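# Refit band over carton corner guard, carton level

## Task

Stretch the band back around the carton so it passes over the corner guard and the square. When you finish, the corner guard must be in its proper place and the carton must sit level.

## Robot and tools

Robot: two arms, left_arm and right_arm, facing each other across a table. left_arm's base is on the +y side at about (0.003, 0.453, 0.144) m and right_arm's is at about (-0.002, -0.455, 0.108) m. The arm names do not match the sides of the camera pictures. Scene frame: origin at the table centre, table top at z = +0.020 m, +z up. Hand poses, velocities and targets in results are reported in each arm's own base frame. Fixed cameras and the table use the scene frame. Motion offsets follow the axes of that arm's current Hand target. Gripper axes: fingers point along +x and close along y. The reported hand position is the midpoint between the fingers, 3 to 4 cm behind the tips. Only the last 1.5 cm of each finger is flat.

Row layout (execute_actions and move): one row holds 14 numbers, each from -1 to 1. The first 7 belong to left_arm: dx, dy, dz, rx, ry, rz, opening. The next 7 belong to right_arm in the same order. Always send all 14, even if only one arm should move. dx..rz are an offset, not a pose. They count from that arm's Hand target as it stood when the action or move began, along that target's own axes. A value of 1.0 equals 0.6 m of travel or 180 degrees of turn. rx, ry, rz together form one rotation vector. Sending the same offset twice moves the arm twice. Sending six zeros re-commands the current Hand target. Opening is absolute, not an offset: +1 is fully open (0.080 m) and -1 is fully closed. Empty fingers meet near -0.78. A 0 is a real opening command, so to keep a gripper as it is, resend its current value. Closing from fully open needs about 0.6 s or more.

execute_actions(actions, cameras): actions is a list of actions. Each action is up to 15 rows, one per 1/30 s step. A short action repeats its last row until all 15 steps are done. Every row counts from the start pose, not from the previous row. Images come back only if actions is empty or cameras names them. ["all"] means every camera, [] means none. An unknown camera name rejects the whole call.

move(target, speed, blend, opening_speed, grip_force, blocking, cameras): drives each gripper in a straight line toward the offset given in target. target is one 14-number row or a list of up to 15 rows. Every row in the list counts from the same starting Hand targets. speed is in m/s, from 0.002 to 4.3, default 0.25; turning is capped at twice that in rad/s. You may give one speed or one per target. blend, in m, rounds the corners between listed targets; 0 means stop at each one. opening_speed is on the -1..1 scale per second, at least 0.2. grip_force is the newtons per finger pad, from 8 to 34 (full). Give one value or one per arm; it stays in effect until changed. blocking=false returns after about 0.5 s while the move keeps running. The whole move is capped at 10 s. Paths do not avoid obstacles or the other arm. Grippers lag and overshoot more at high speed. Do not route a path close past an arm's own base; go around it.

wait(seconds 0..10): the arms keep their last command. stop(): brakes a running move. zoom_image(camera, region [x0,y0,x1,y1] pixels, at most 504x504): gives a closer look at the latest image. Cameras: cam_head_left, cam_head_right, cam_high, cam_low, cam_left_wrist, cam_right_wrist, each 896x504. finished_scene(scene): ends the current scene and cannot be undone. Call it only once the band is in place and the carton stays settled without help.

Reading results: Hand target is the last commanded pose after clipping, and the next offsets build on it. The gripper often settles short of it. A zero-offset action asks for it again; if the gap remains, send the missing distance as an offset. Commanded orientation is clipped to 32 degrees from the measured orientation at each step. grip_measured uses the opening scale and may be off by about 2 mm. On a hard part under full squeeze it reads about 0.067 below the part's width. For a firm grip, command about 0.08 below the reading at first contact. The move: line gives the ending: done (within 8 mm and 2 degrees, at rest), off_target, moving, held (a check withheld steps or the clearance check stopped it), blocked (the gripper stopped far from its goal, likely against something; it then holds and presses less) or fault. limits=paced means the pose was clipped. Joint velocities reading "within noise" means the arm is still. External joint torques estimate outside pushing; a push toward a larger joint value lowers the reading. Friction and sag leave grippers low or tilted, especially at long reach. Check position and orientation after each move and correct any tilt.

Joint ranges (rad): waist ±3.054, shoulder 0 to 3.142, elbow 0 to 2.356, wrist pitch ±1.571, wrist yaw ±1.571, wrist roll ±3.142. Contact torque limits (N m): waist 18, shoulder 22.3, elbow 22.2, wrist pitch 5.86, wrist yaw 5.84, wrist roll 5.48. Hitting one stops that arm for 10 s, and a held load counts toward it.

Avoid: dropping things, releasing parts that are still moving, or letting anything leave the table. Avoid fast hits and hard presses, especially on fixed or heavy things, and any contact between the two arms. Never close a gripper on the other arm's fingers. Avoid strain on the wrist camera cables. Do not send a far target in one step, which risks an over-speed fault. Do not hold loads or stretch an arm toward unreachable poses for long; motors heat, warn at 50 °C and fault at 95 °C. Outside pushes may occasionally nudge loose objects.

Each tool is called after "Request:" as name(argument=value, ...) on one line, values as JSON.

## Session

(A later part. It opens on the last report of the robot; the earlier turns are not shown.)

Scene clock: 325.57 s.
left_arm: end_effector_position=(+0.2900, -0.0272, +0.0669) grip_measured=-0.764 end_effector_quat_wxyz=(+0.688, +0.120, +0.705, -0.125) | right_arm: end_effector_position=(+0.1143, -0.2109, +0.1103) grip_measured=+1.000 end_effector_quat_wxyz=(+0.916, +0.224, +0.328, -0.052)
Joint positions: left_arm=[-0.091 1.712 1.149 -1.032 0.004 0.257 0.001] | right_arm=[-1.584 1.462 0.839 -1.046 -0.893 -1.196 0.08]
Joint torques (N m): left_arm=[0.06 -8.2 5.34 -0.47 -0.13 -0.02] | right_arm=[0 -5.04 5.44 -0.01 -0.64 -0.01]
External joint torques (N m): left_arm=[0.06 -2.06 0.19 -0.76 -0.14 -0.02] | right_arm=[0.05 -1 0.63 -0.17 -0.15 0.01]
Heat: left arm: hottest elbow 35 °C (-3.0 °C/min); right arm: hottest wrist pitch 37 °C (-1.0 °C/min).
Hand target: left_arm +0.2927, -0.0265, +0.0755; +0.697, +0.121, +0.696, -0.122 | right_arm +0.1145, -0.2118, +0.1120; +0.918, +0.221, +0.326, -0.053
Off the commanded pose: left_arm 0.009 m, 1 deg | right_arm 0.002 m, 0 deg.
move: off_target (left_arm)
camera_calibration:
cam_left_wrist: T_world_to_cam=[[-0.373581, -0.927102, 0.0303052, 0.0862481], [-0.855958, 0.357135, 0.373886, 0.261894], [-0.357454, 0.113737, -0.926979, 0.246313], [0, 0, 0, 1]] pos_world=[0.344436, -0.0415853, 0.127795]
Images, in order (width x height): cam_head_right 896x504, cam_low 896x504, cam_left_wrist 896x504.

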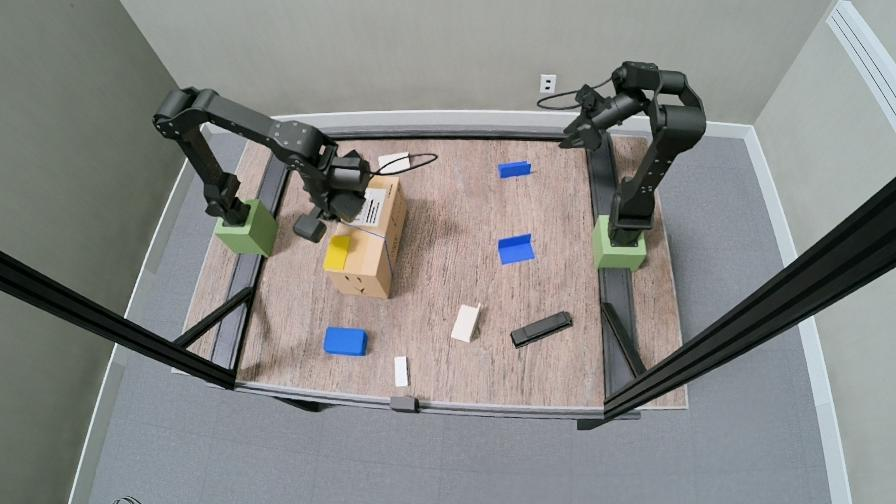

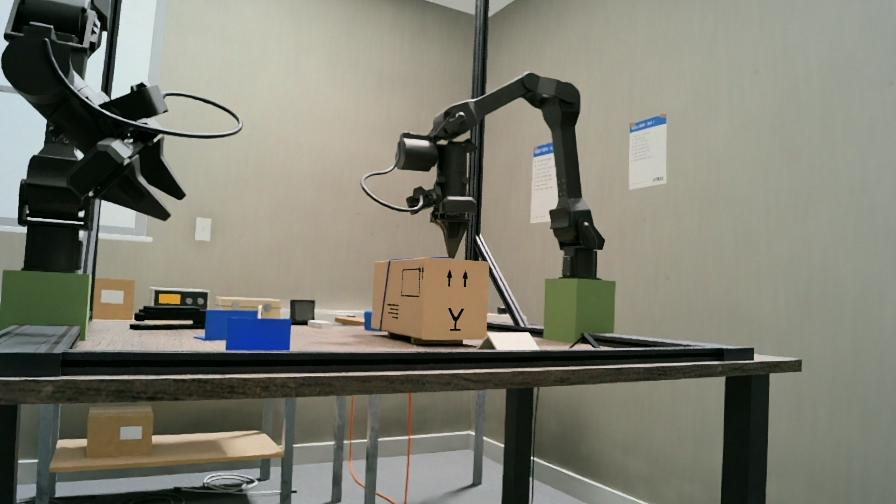

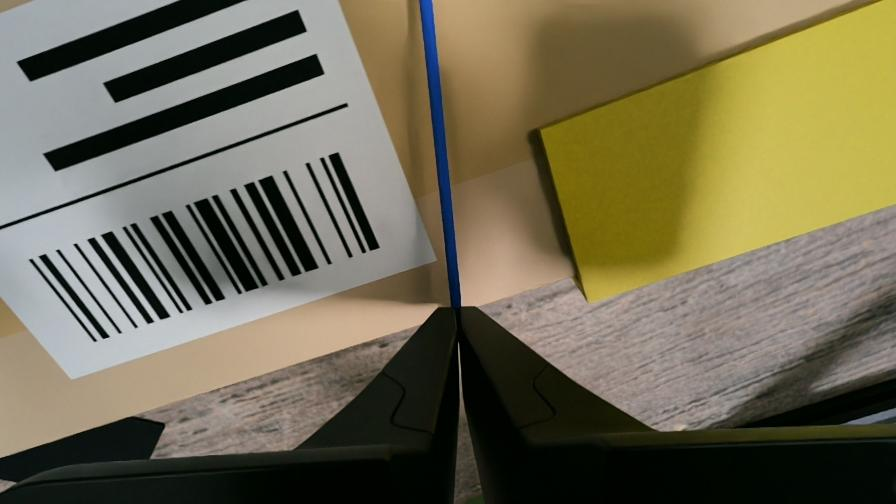

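Request:
move(target=[[-0.0175, -0.0275, -0.0445, 0, 0, 0, -1.0, 0, 0, 0, 0, 0, 0, 1.0]], speed=0.08, cameras=["cam_left_wrist", "cam_low", "cam_high"])

Request:
zoom_image(camera="cam_low", region=[340, 200, 520, 350])

Scene clock: 343.50 s.
left_arm: end_effector_position=(+0.2681, -0.0344, +0.0834) grip_measured=-0.764 end_effector_quat_wxyz=(+0.699, +0.121, +0.694, -0.124) | right_arm: end_effector_position=(+0.1143, -0.2109, +0.1103) grip_measured=+1.000 end_effector_quat_wxyz=(+0.916, +0.224, +0.328, -0.052)
Joint positions: left_arm=[-0.125 1.592 1.088 -1.061 0.005 0.222 0.001] | right_arm=[-1.584 1.462 0.839 -1.046 -0.893 -1.196 0.08]
Joint torques (N m): left_arm=[0.05 -7.62 2.65 -0.86 -0.13 -0.02] | right_arm=[0.02 -5.06 5.44 -0.01 -0.65 -0.01]
External joint torques (N m): left_arm=[0.04 -2.1 -2.67 -1.2 -0.14 -0.02] | right_arm=[0 -1.02 0.57 -0.18 -0.15 0.01]
Heat: left arm: hottest elbow 37 °C (+0.0 °C/min); right arm: hottest wrist pitch 37 °C (-1.0 °C/min).
Hand target: left_arm +0.2619, -0.0330, +0.0859; +0.697, +0.121, +0.696, -0.122 | right_arm +0.1145, -0.2118, +0.1120; +0.918, +0.221, +0.326, -0.053
Off the commanded pose: left_arm 0.007 m, 0 deg | right_arm 0.002 m, 0 deg.
move: done
camera_calibration:
cam_left_wrist: T_world_to_cam=[[-0.373634, -0.9273, 0.0226188, 0.0714077], [-0.866575, 0.357655, 0.348038, 0.244607], [-0.330825, 0.110438, -0.937208, 0.248155], [0, 0, 0, 1]] pos_world=[0.320747, -0.0486744, 0.145825]
Images, in order (width x height): cam_high 896x504, cam_low 896x504, cam_left_wrist 896x504.

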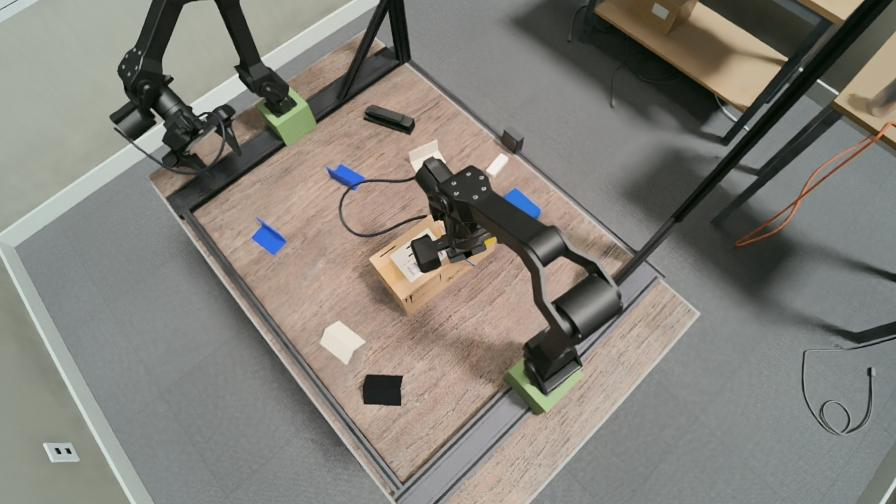

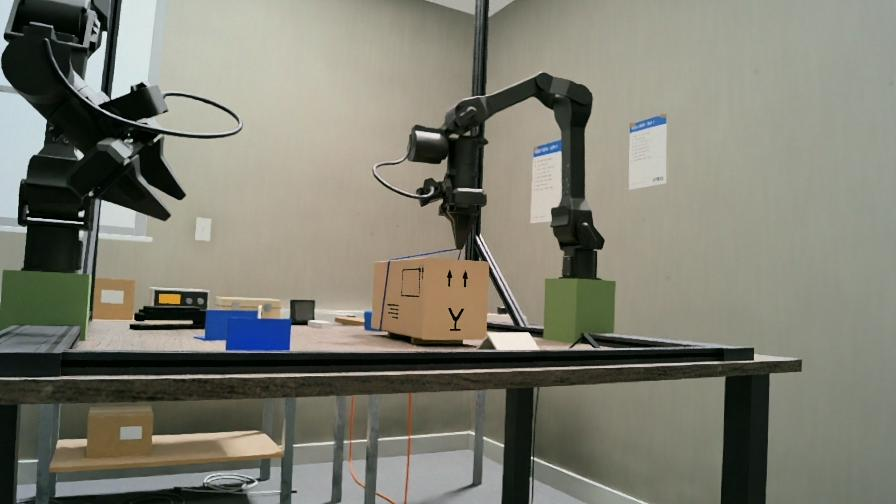

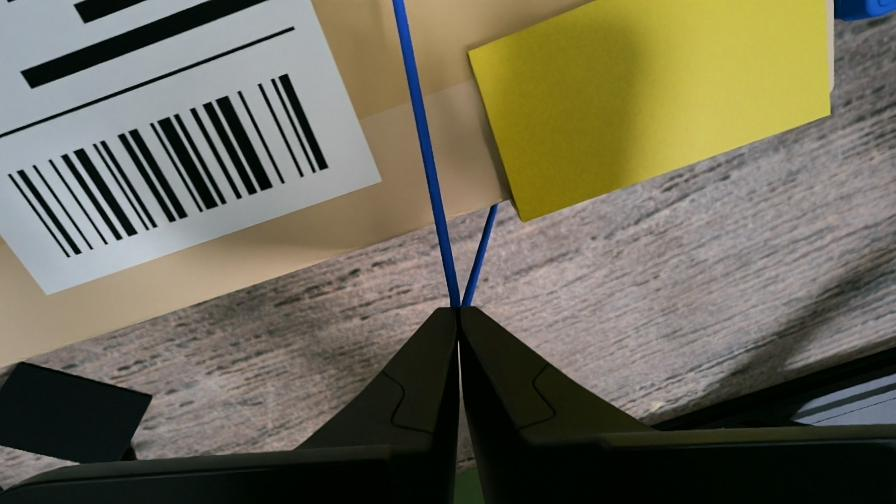

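Scaled by 2.800.

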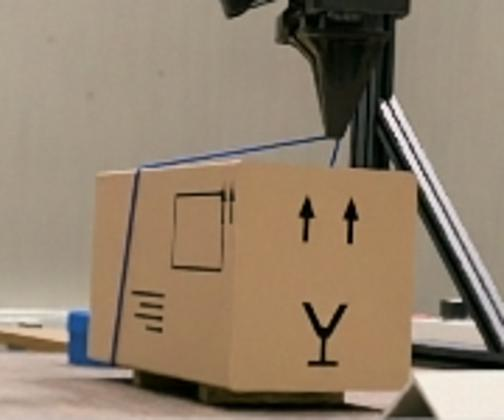

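Request:
move(target=[[0, -0.0088, -0.0145, 0, 0, 0, -1.0, 0, 0, 0, 0, 0, 0, 1.0], [0, -0.0983, 0.017, -0.0933, 0, 0, -1.0, 0, 0, 0, 0, 0, 0, 1.0]], speed=0.1, blend=[0.003, 0], cameras=["cam_left_wrist", "cam_low", "cam_high", "cam_head_left", "cam_right_wrist"])

Request:
zoom_image(camera="cam_low", region=[340, 200, 520, 350])

Request:
zoom_image(camera="cam_head_left", region=[260, 130, 420, 320])

Scene clock: 364.07 s.
left_arm: end_effector_position=(+0.2531, -0.0892, +0.0844) grip_measured=-0.764 end_effector_quat_wxyz=(+0.711, +0.017, +0.703, -0.015) | right_arm: end_effector_position=(+0.1143, -0.2109, +0.1103) grip_measured=+1.000 end_effector_quat_wxyz=(+0.916, +0.224, +0.328, -0.052)
Joint positions: left_arm=[-0.342 1.581 1.08 -1.061 -0.005 -0.296 0.001] | right_arm=[-1.584 1.462 0.839 -1.046 -0.893 -1.196 0.08]
Joint torques (N m): left_arm=[-0.7 -4.96 5.12 -0.88 0.13 -0.03] | right_arm=[-0.01 -5.11 5.39 -0.02 -0.63 0]
External joint torques (N m): left_arm=[-0.69 0.43 -0.19 -1.22 0.15 -0.03] | right_arm=[-0.01 -1.04 0.59 -0.17 -0.14 0.01]
Motor temperatures (°C): left_arm=[32 39 35 35 35 33] | right_arm=[28 35 32 37 37 32]
Heat: left arm: hottest shoulder 39 °C (+6.1 °C/min); right arm: hottest wrist pitch 37 °C (-1.0 °C/min).
Hand target: left_arm +0.2514, -0.0919, +0.0859; +0.707, +0.018, +0.707, -0.019 | right_arm +0.1145, -0.2118, +0.1120; +0.918, +0.221, +0.326, -0.053
Off the commanded pose: left_arm 0.003 m, 1 deg | right_arm 0.002 m, 0 deg.
move: done
camera_calibration:
cam_left_wrist: T_world_to_cam=[[-0.0815725, -0.996525, 0.0168547, -0.0646105], [-0.935177, 0.082377, 0.344467, 0.243934], [-0.344658, 0.0123369, -0.938647, 0.245109], [0, 0, 0, 1]] pos_world=[0.30733, -0.0875043, 0.147133]
Images, in order (width x height): cam_head_left 896x504, cam_high 896x504, cam_low 896x504, cam_left_wrist 896x504, cam_right_wrist 896x504.

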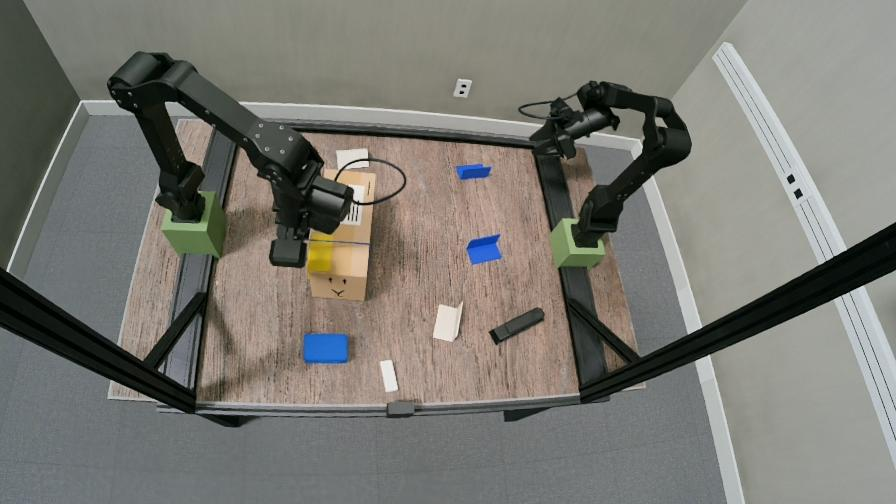

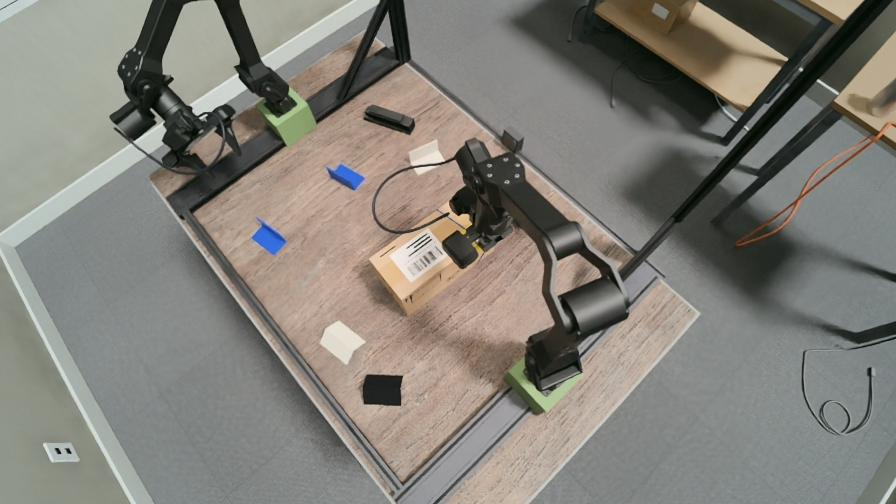

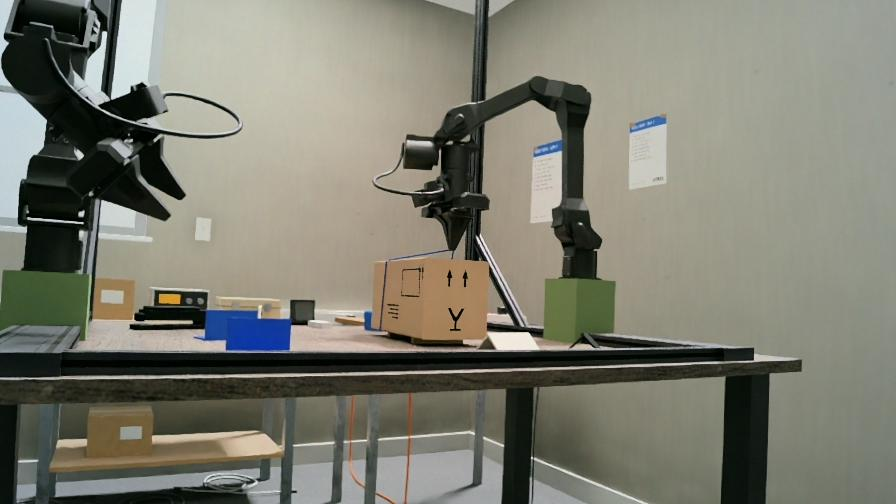

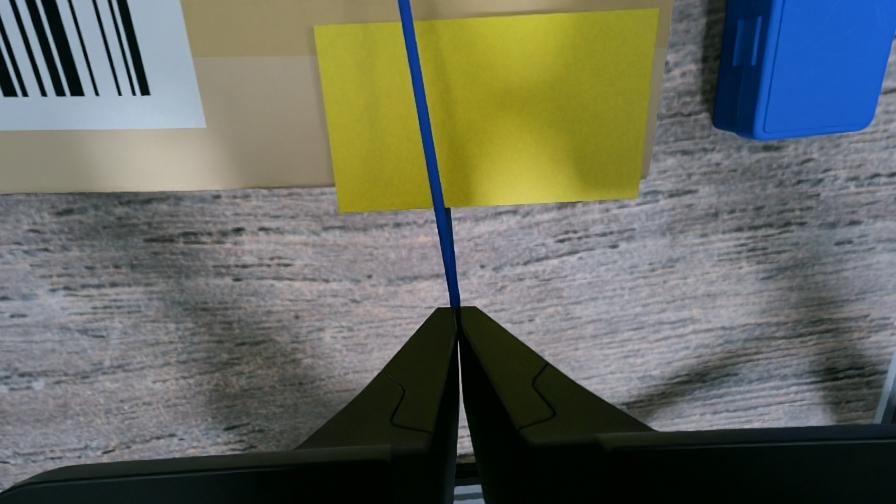

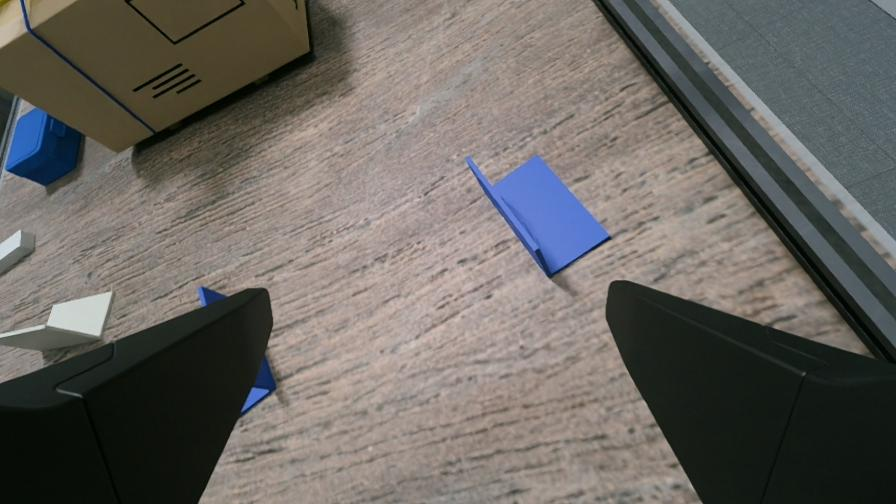

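Scaled by 2.800.

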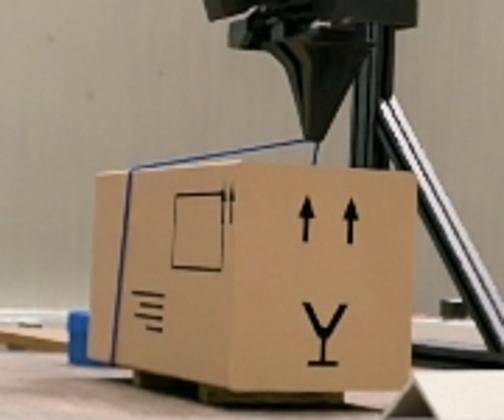

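Scaled by 2.653.

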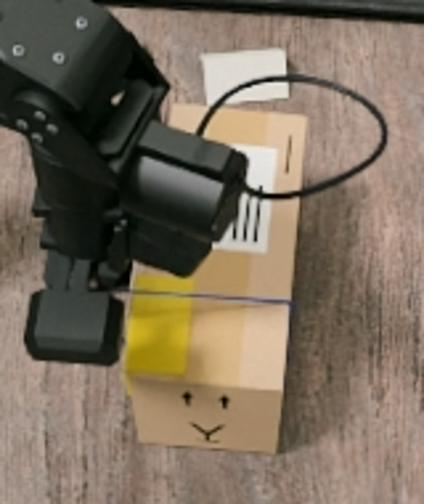

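Request:
move(target=[[0, -0.0645, 0, 0, 0, 0, -1.0, 0, 0, 0, 0, 0, 0, 1.0]], speed=0.08, cameras=["cam_left_wrist", "cam_low", "cam_head_left", "cam_head_right"])

Request:
zoom_image(camera="cam_low", region=[340, 200, 520, 350])

Request:
zoom_image(camera="cam_head_right", region=[290, 150, 450, 320])

Scene clock: 385.03 s.
left_arm: end_effector_position=(+0.2519, -0.1252, +0.0841) grip_measured=-0.764 end_effector_quat_wxyz=(+0.711, +0.018, +0.703, -0.011) | right_arm: end_effector_position=(+0.1143, -0.2109, +0.1103) grip_measured=+1.000 end_effector_quat_wxyz=(+0.916, +0.224, +0.328, -0.052)
Joint positions: left_arm=[-0.469 1.632 1.133 -1.065 -0.013 -0.428 0.001] | right_arm=[-1.584 1.462 0.839 -1.046 -0.893 -1.196 0.08]
Joint torques (N m): left_arm=[-1.21 -5.34 5.28 -0.73 0.35 -0.03] | right_arm=[0.01 -5.05 5.39 -0.02 -0.63 0]
External joint torques (N m): left_arm=[-1.2 0.39 0.01 -1.06 0.39 -0.03] | right_arm=[0.03 -1.01 0.6 -0.17 -0.14 0.01]
Heat: left arm: hottest shoulder 37 °C (+4.1 °C/min); right arm: hottest wrist pitch 37 °C (+0.0 °C/min).
Hand target: left_arm +0.2496, -0.1305, +0.0860; +0.707, +0.018, +0.707, -0.019 | right_arm +0.1145, -0.2118, +0.1120; +0.918, +0.221, +0.326, -0.053
Off the commanded pose: left_arm 0.006 m, 1 deg | right_arm 0.002 m, 0 deg.
move: done
camera_calibration:
cam_left_wrist: T_world_to_cam=[[-0.0765704, -0.997021, 0.00933172, -0.101293], [-0.935714, 0.0750882, 0.344674, 0.24503], [-0.344348, 0.01766, -0.938676, 0.245398], [0, 0, 0, 1]] pos_world=[0.306025, -0.123724, 0.146839]
Images, in order (width x height): cam_head_left 896x504, cam_head_right 896x504, cam_low 896x504, cam_left_wrist 896x504.

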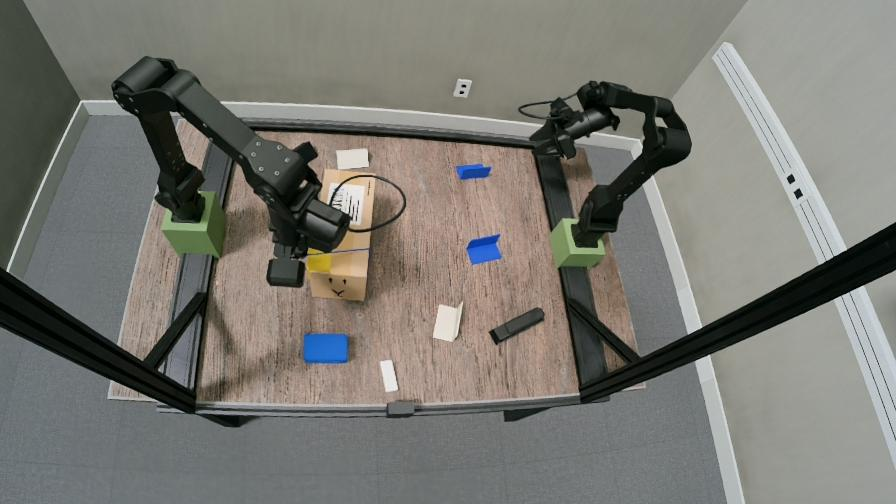

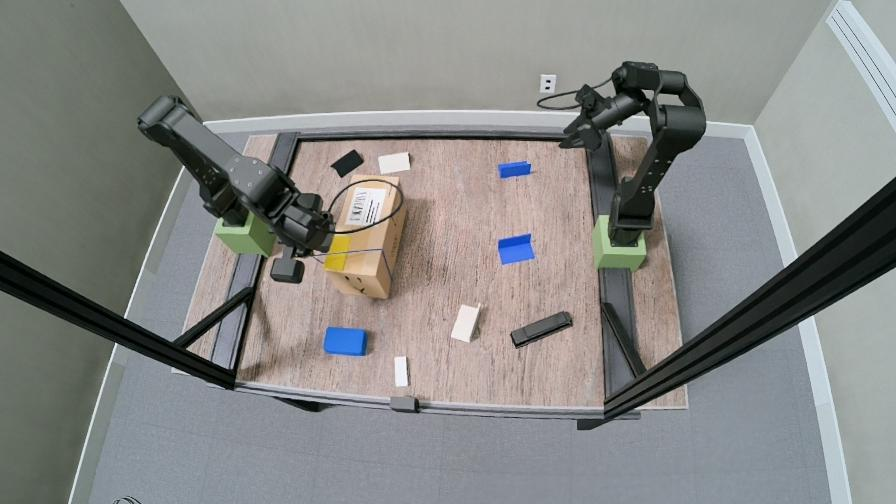

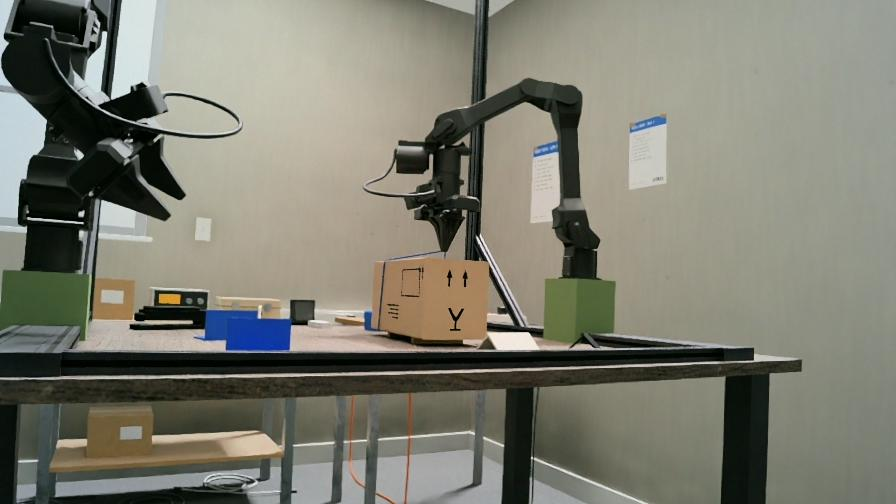

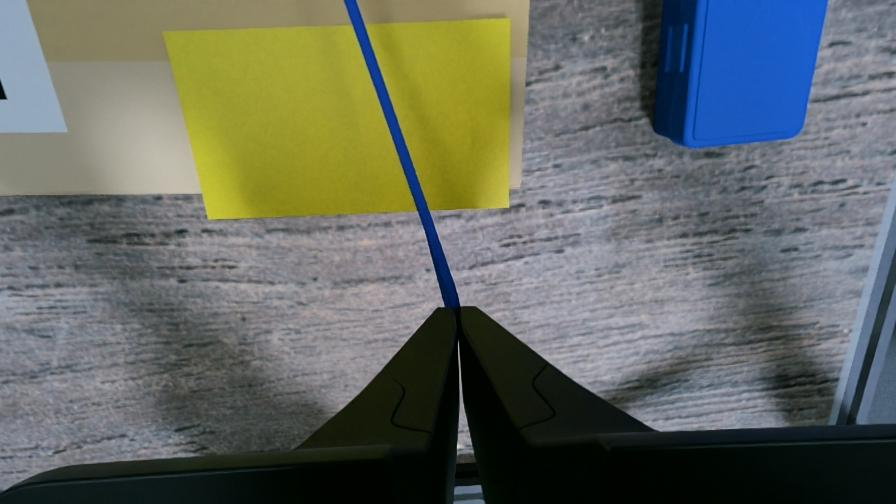

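Scaled by 2.800.

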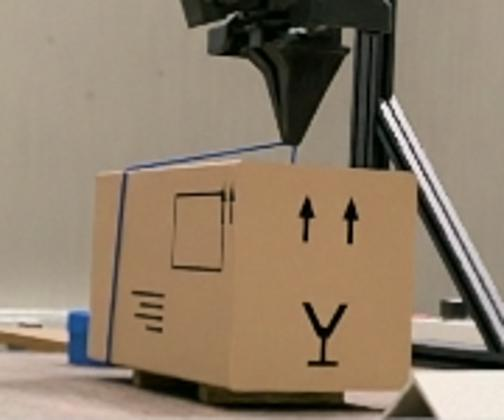

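Scaled by 2.965.

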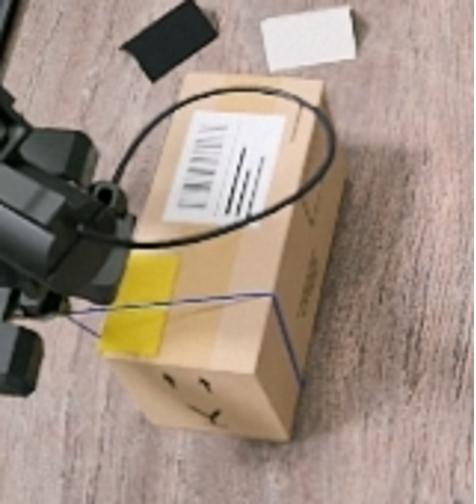

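Request:
move(target=[[0, 0.0552, 0, 0, 0, 0, -1.0, 0.1527, 0.4402, -0.0992, -0.1459, -0.1588, 0.0217, 1.0]], speed=0.2, cameras=["cam_left_wrist", "cam_low", "cam_right_wrist"])

Request:
zoom_image(camera="cam_low", region=[340, 200, 520, 350])

Scene clock: 427.30 s.
left_arm: end_effector_position=(+0.2568, -0.1090, +0.0831) grip_measured=-0.764 end_effector_quat_wxyz=(+0.709, +0.020, +0.705, -0.012) | right_arm: end_effector_position=(+0.1662, -0.0713, +0.1105) grip_measured=+1.000 end_effector_quat_wxyz=(+0.973, +0.109, +0.205, -0.003)
Joint positions: left_arm=[-0.409 1.628 1.124 -1.065 -0.013 -0.363 0.001] | right_arm=[-1.219 0.524 0.247 -0.684 -1.062 -0.664 0.08]
Joint torques (N m): left_arm=[-0.28 -7.89 2.71 -0.62 0.36 0.09] | right_arm=[-0.25 0.66 6.87 0.65 -0.6 -0.05]
External joint torques (N m): left_arm=[-0.26 -2.18 -2.58 -0.94 0.38 0.09] | right_arm=[-0.26 0.41 0.93 -0.31 -0.16 -0.04]
Heat: left arm: hottest elbow 38 °C (+3.0 °C/min); right arm: hottest wrist pitch 37 °C (+0.0 °C/min).
Hand target: left_arm +0.2506, -0.1098, +0.0859; +0.707, +0.018, +0.707, -0.019 (not the last commanded pose) | right_arm +0.1663, -0.0721, +0.1123; +0.973, +0.108, +0.204, -0.003 (not the last commanded pose)
Off the commanded pose: left_arm 0.013 m, 1 deg | right_arm 0.136 m, 19 deg.
move: held (right_arm; a check stopped the path), off_target (left_arm; braked when a check withheld steps of right_arm); limits=held
pose unreachable (right arm): on one or more control steps of this call, first in action 0 (counted from 0), this arm could not follow its commanded pose, so it was not sent that pose on those steps. It may still have moved: this result reports where it is.
cause: moving toward the commanded pose would bring two parts of the arm too close to each other (joints 3 (elbow) to 5 (wrist yaw) lie between them).
camera_calibration:
cam_left_wrist: T_world_to_cam=[[-0.0811368, -0.996676, 0.00736167, -0.0833951], [-0.933795, 0.0785961, 0.34907, 0.248282], [-0.348488, 0.0214481, -0.937068, 0.247251], [0, 0, 0, 1]] pos_world=[0.311242, -0.107935, 0.145637]
cam_right_wrist: T_world_to_cam=[[-0.0985234, -0.975537, -0.196521, -0.030214], [-0.700284, 0.208275, -0.682806, 0.231554], [0.707033, 0.0703478, -0.703673, 0.0468803], [0, 0, 0, 1]] pos_world=[0.126031, -0.0809997, 0.185157]
Images, in order (width x height): cam_low 896x504, cam_left_wrist 896x504, cam_right_wrist 896x504.

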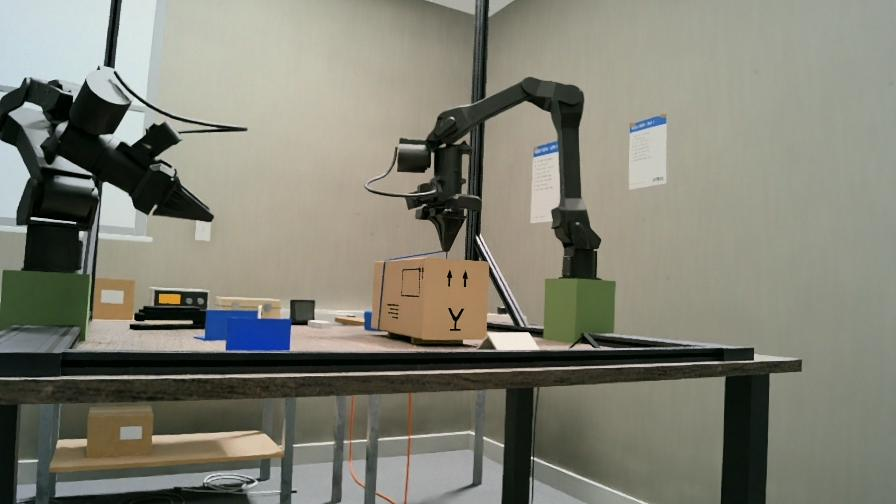

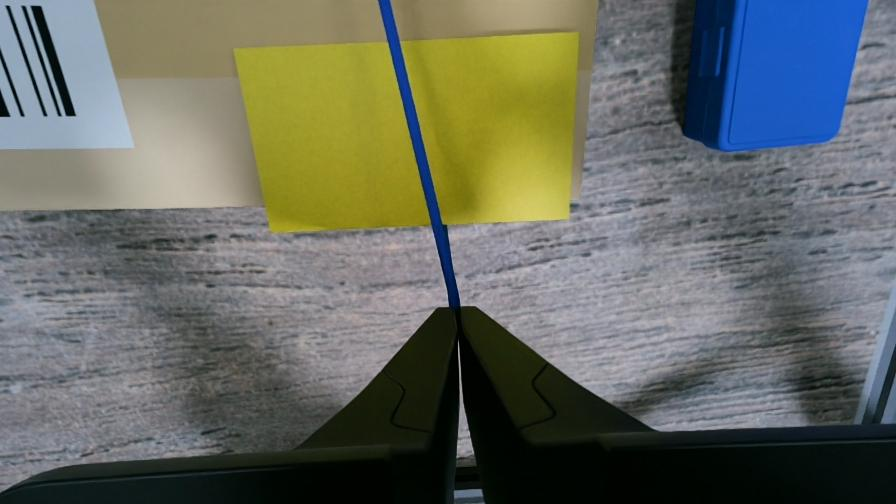

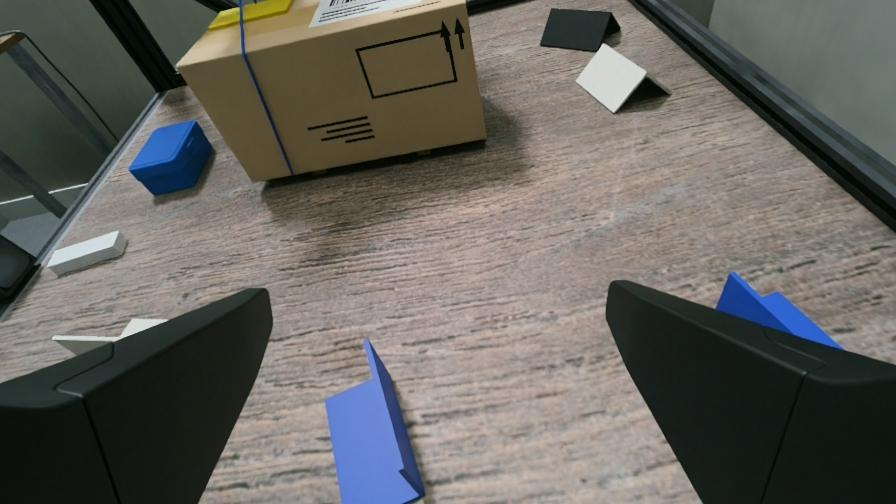

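Scaled by 2.800.

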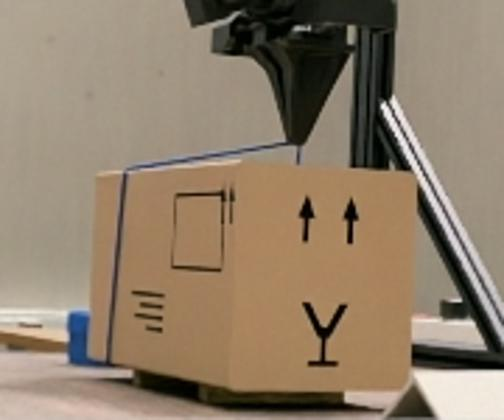

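Request:
zoom_image(camera="cam_right_wrist", region=[160, 0, 500, 200])

Scaled by 1.482.

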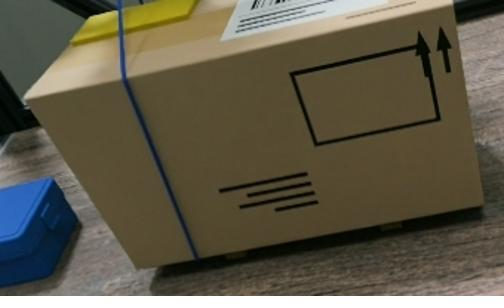

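Request:
move(target=[[0, 0.0338, -0.0017, 0, 0, 0, -1.0, 0, 0, 0, 0, 0, 0, 1.0]], speed=0.1, cameras=["cam_left_wrist", "cam_low", "cam_right_wrist"])

Request:
zoom_image(camera="cam_right_wrist", region=[160, 0, 500, 200])

Scene clock: 467.40 s.
left_arm: end_effector_position=(+0.2565, -0.0901, +0.0836) grip_measured=-0.764 end_effector_quat_wxyz=(+0.709, +0.020, +0.705, -0.015) | right_arm: end_effector_position=(+0.1661, -0.0713, +0.1105) grip_measured=+1.000 end_effector_quat_wxyz=(+0.973, +0.109, +0.205, -0.003)
Joint positions: left_arm=[-0.342 1.6 1.096 -1.064 -0.008 -0.293 0.001] | right_arm=[-1.219 0.524 0.247 -0.684 -1.062 -0.665 0.08]
Joint torques (N m): left_arm=[-0.01 -7.65 2.62 -0.64 0.21 0.09] | right_arm=[-0.22 0.67 6.83 0.64 -0.59 -0.06]
External joint torques (N m): left_arm=[0.04 -2.14 -2.67 -0.97 0.23 0.09] | right_arm=[-0.21 0.44 0.85 -0.33 -0.14 -0.05]
Heat: left arm: hottest shoulder 38 °C (+1.0 °C/min); right arm: hottest wrist pitch 38 °C (+1.0 °C/min).
Hand target: left_arm +0.2506, -0.0896, +0.0859; +0.707, +0.018, +0.707, -0.019 | right_arm +0.1663, -0.0722, +0.1123; +0.973, +0.108, +0.204, -0.003
Off the commanded pose: left_arm 0.006 m, 1 deg | right_arm 0.002 m, 0 deg.
move: done
camera_calibration:
cam_left_wrist: T_world_to_cam=[[-0.0845111, -0.996342, 0.0126348, -0.0640547], [-0.933258, 0.0835903, 0.349346, 0.246696], [-0.349124, 0.0177321, -0.936909, 0.246988], [0, 0, 0, 1]] pos_world=[0.311047, -0.0888214, 0.146032]
cam_right_wrist: T_world_to_cam=[[-0.0987371, -0.975583, -0.196185, -0.0303487], [-0.700234, 0.208194, -0.682882, 0.231576], [0.707053, 0.0699498, -0.703693, 0.0468563], [0, 0, 0, 1]] pos_world=[0.126031, -0.081098, 0.185157]
Images, in order (width x height): cam_low 896x504, cam_left_wrist 896x504, cam_right_wrist 896x504.

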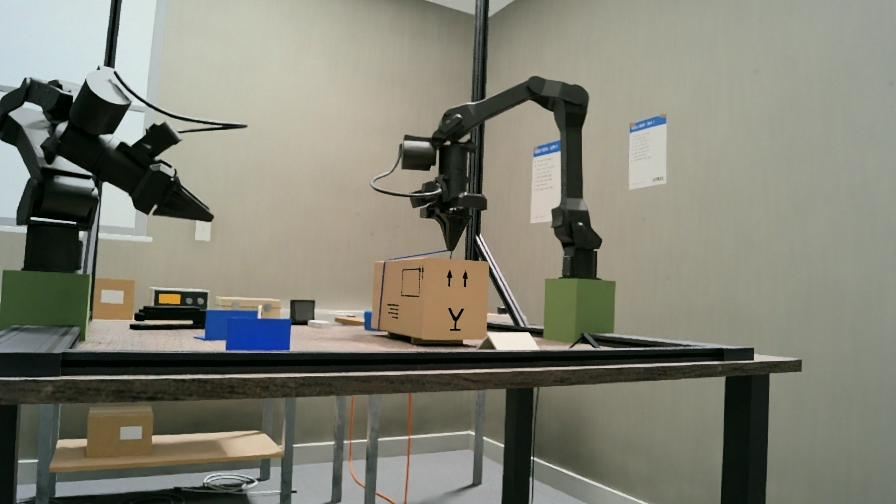

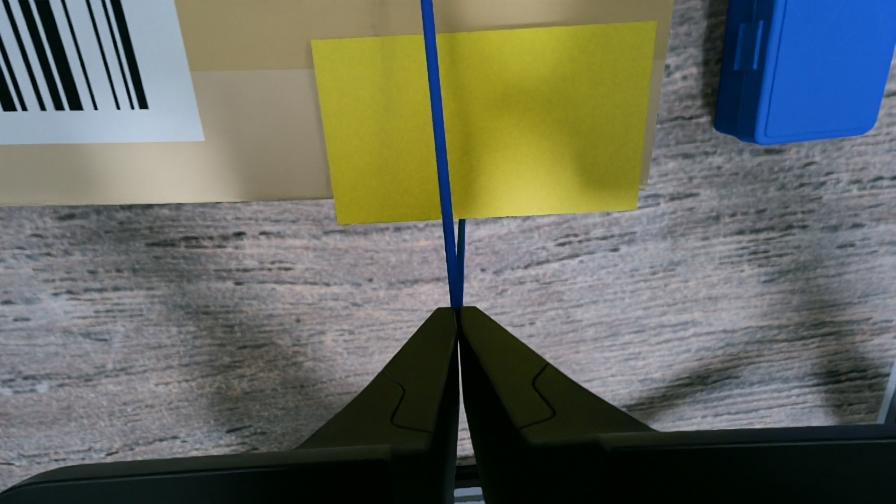

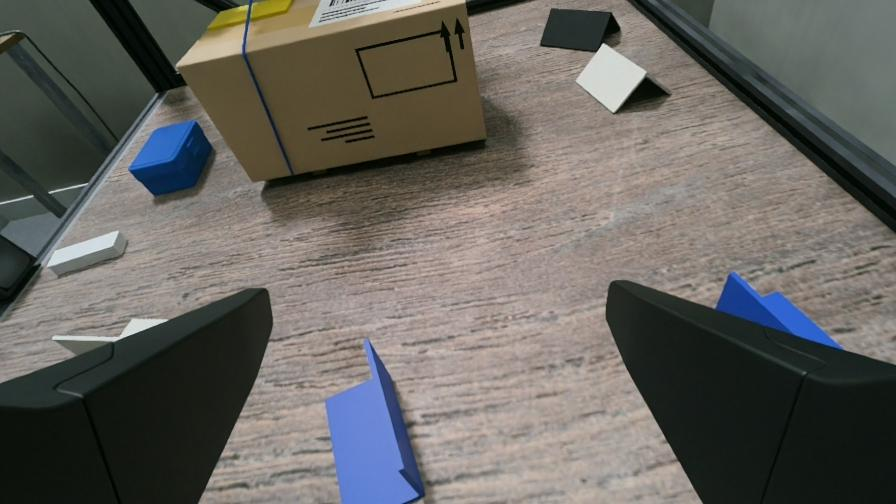

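Scaled by 1.482.

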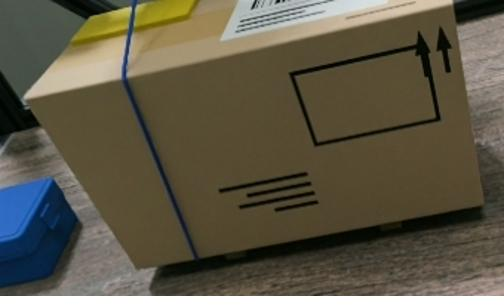

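Request:
move(target=[[0.0473, -0.0052, 0.0577, 0, 0, 0, -1.0, 0, 0, 0, 0, 0, 0, 1.0]], speed=0.06, cameras=["cam_left_wrist", "cam_low", "cam_right_wrist"])

Request:
zoom_image(camera="cam_right_wrist", region=[160, 0, 500, 200])

Request:
zoom_image(camera="cam_low", region=[340, 200, 520, 350])

Request:
zoom_image(camera="cam_left_wrist", region=[320, 200, 600, 450])

Scene clock: 483.20 s.
left_arm: end_effector_position=(+0.2827, -0.0932, +0.0593) grip_measured=-0.764 end_effector_quat_wxyz=(+0.709, +0.019, +0.705, -0.017) | right_arm: end_effector_position=(+0.1661, -0.0713, +0.1105) grip_measured=+1.000 end_effector_quat_wxyz=(+0.973, +0.109, +0.205, -0.003)
Joint positions: left_arm=[-0.321 1.723 1.131 -0.975 -0.005 -0.27 0.001] | right_arm=[-1.219 0.524 0.247 -0.684 -1.062 -0.665 0.08]
Joint torques (N m): left_arm=[0.08 -4.75 4.95 0.24 0.11 0.08] | right_arm=[-0.24 0.66 6.83 0.64 -0.61 -0.05]
External joint torques (N m): left_arm=[0.08 1.6 -0.28 -0.1 0.13 0.08] | right_arm=[-0.24 0.43 0.87 -0.33 -0.17 -0.05]
Heat: left arm: hottest shoulder 39 °C (+3.0 °C/min); right arm: hottest wrist pitch 38 °C (+1.0 °C/min).
Hand target: left_arm +0.2851, -0.0945, +0.0575; +0.707, +0.018, +0.707, -0.019 | right_arm +0.1663, -0.0722, +0.1123; +0.973, +0.108, +0.204, -0.003
Off the commanded pose: left_arm 0.003 m, 0 deg | right_arm 0.002 m, 0 deg.
move: done
camera_calibration:
cam_left_wrist: T_world_to_cam=[[-0.086457, -0.996127, 0.0160015, -0.0643468], [-0.93279, 0.0865799, 0.349866, 0.279954], [-0.349897, 0.0153224, -0.936663, 0.233431], [0, 0, 0, 1]] pos_world=[0.337252, -0.0919127, 0.121729]
cam_right_wrist: T_world_to_cam=[[-0.0987371, -0.975583, -0.196185, -0.0303487], [-0.700234, 0.208194, -0.682882, 0.231576], [0.707053, 0.0699498, -0.703693, 0.0468563], [0, 0, 0, 1]] pos_world=[0.126031, -0.081098, 0.185157]
Images, in order (width x height): cam_low 896x504, cam_left_wrist 896x504, cam_right_wrist 896x504.

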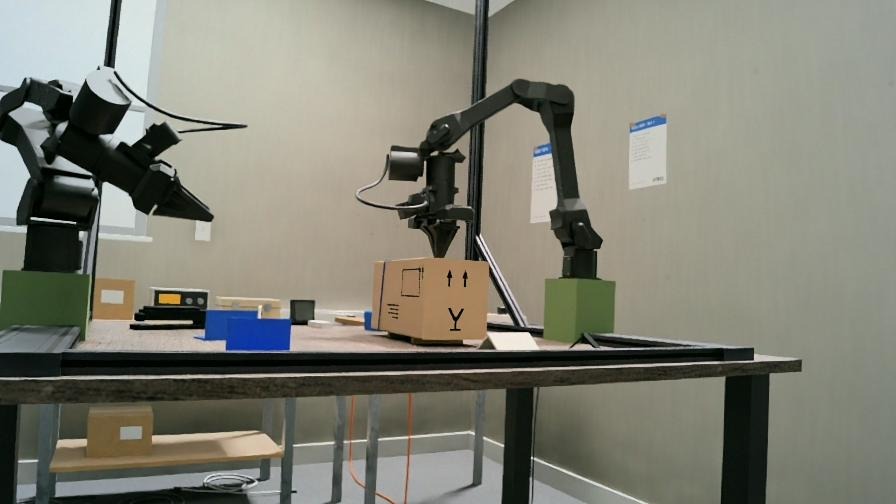

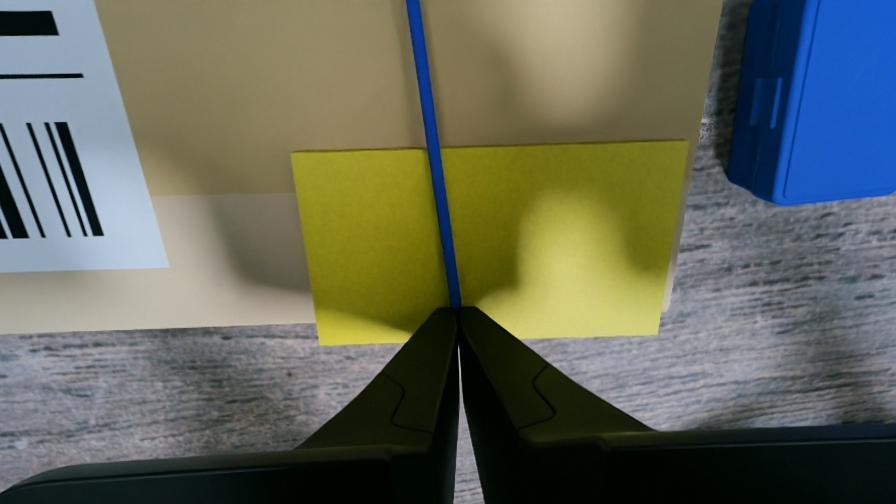

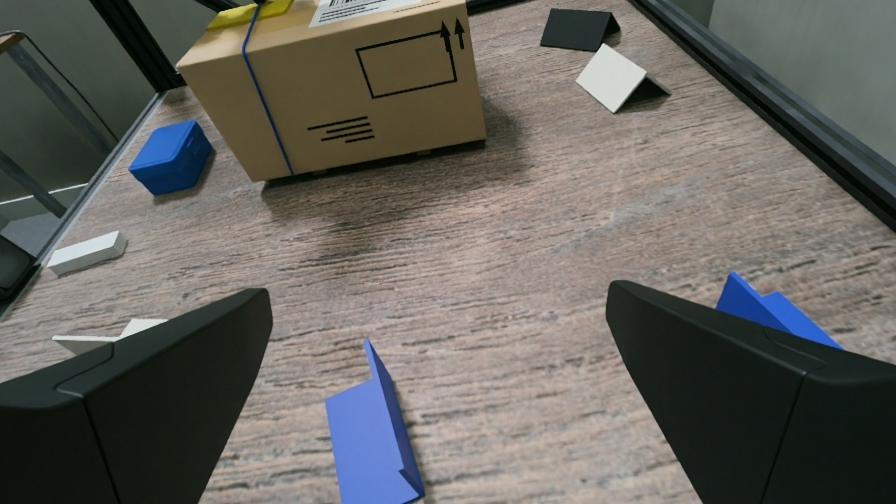

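Scaled by 1.482.

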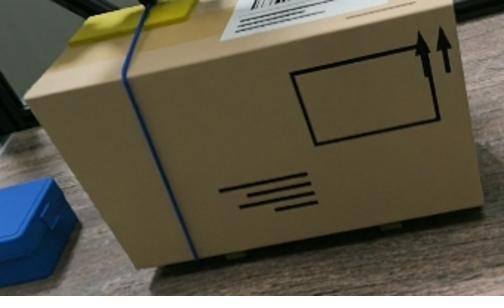

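Scaled by 2.800.

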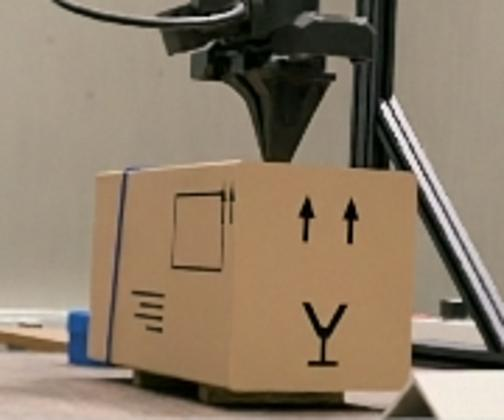

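Scaled by 1.800.

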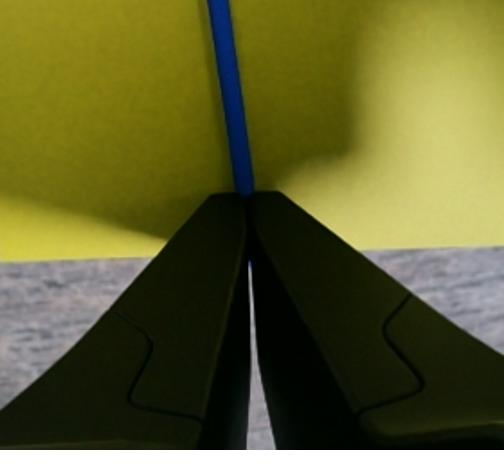

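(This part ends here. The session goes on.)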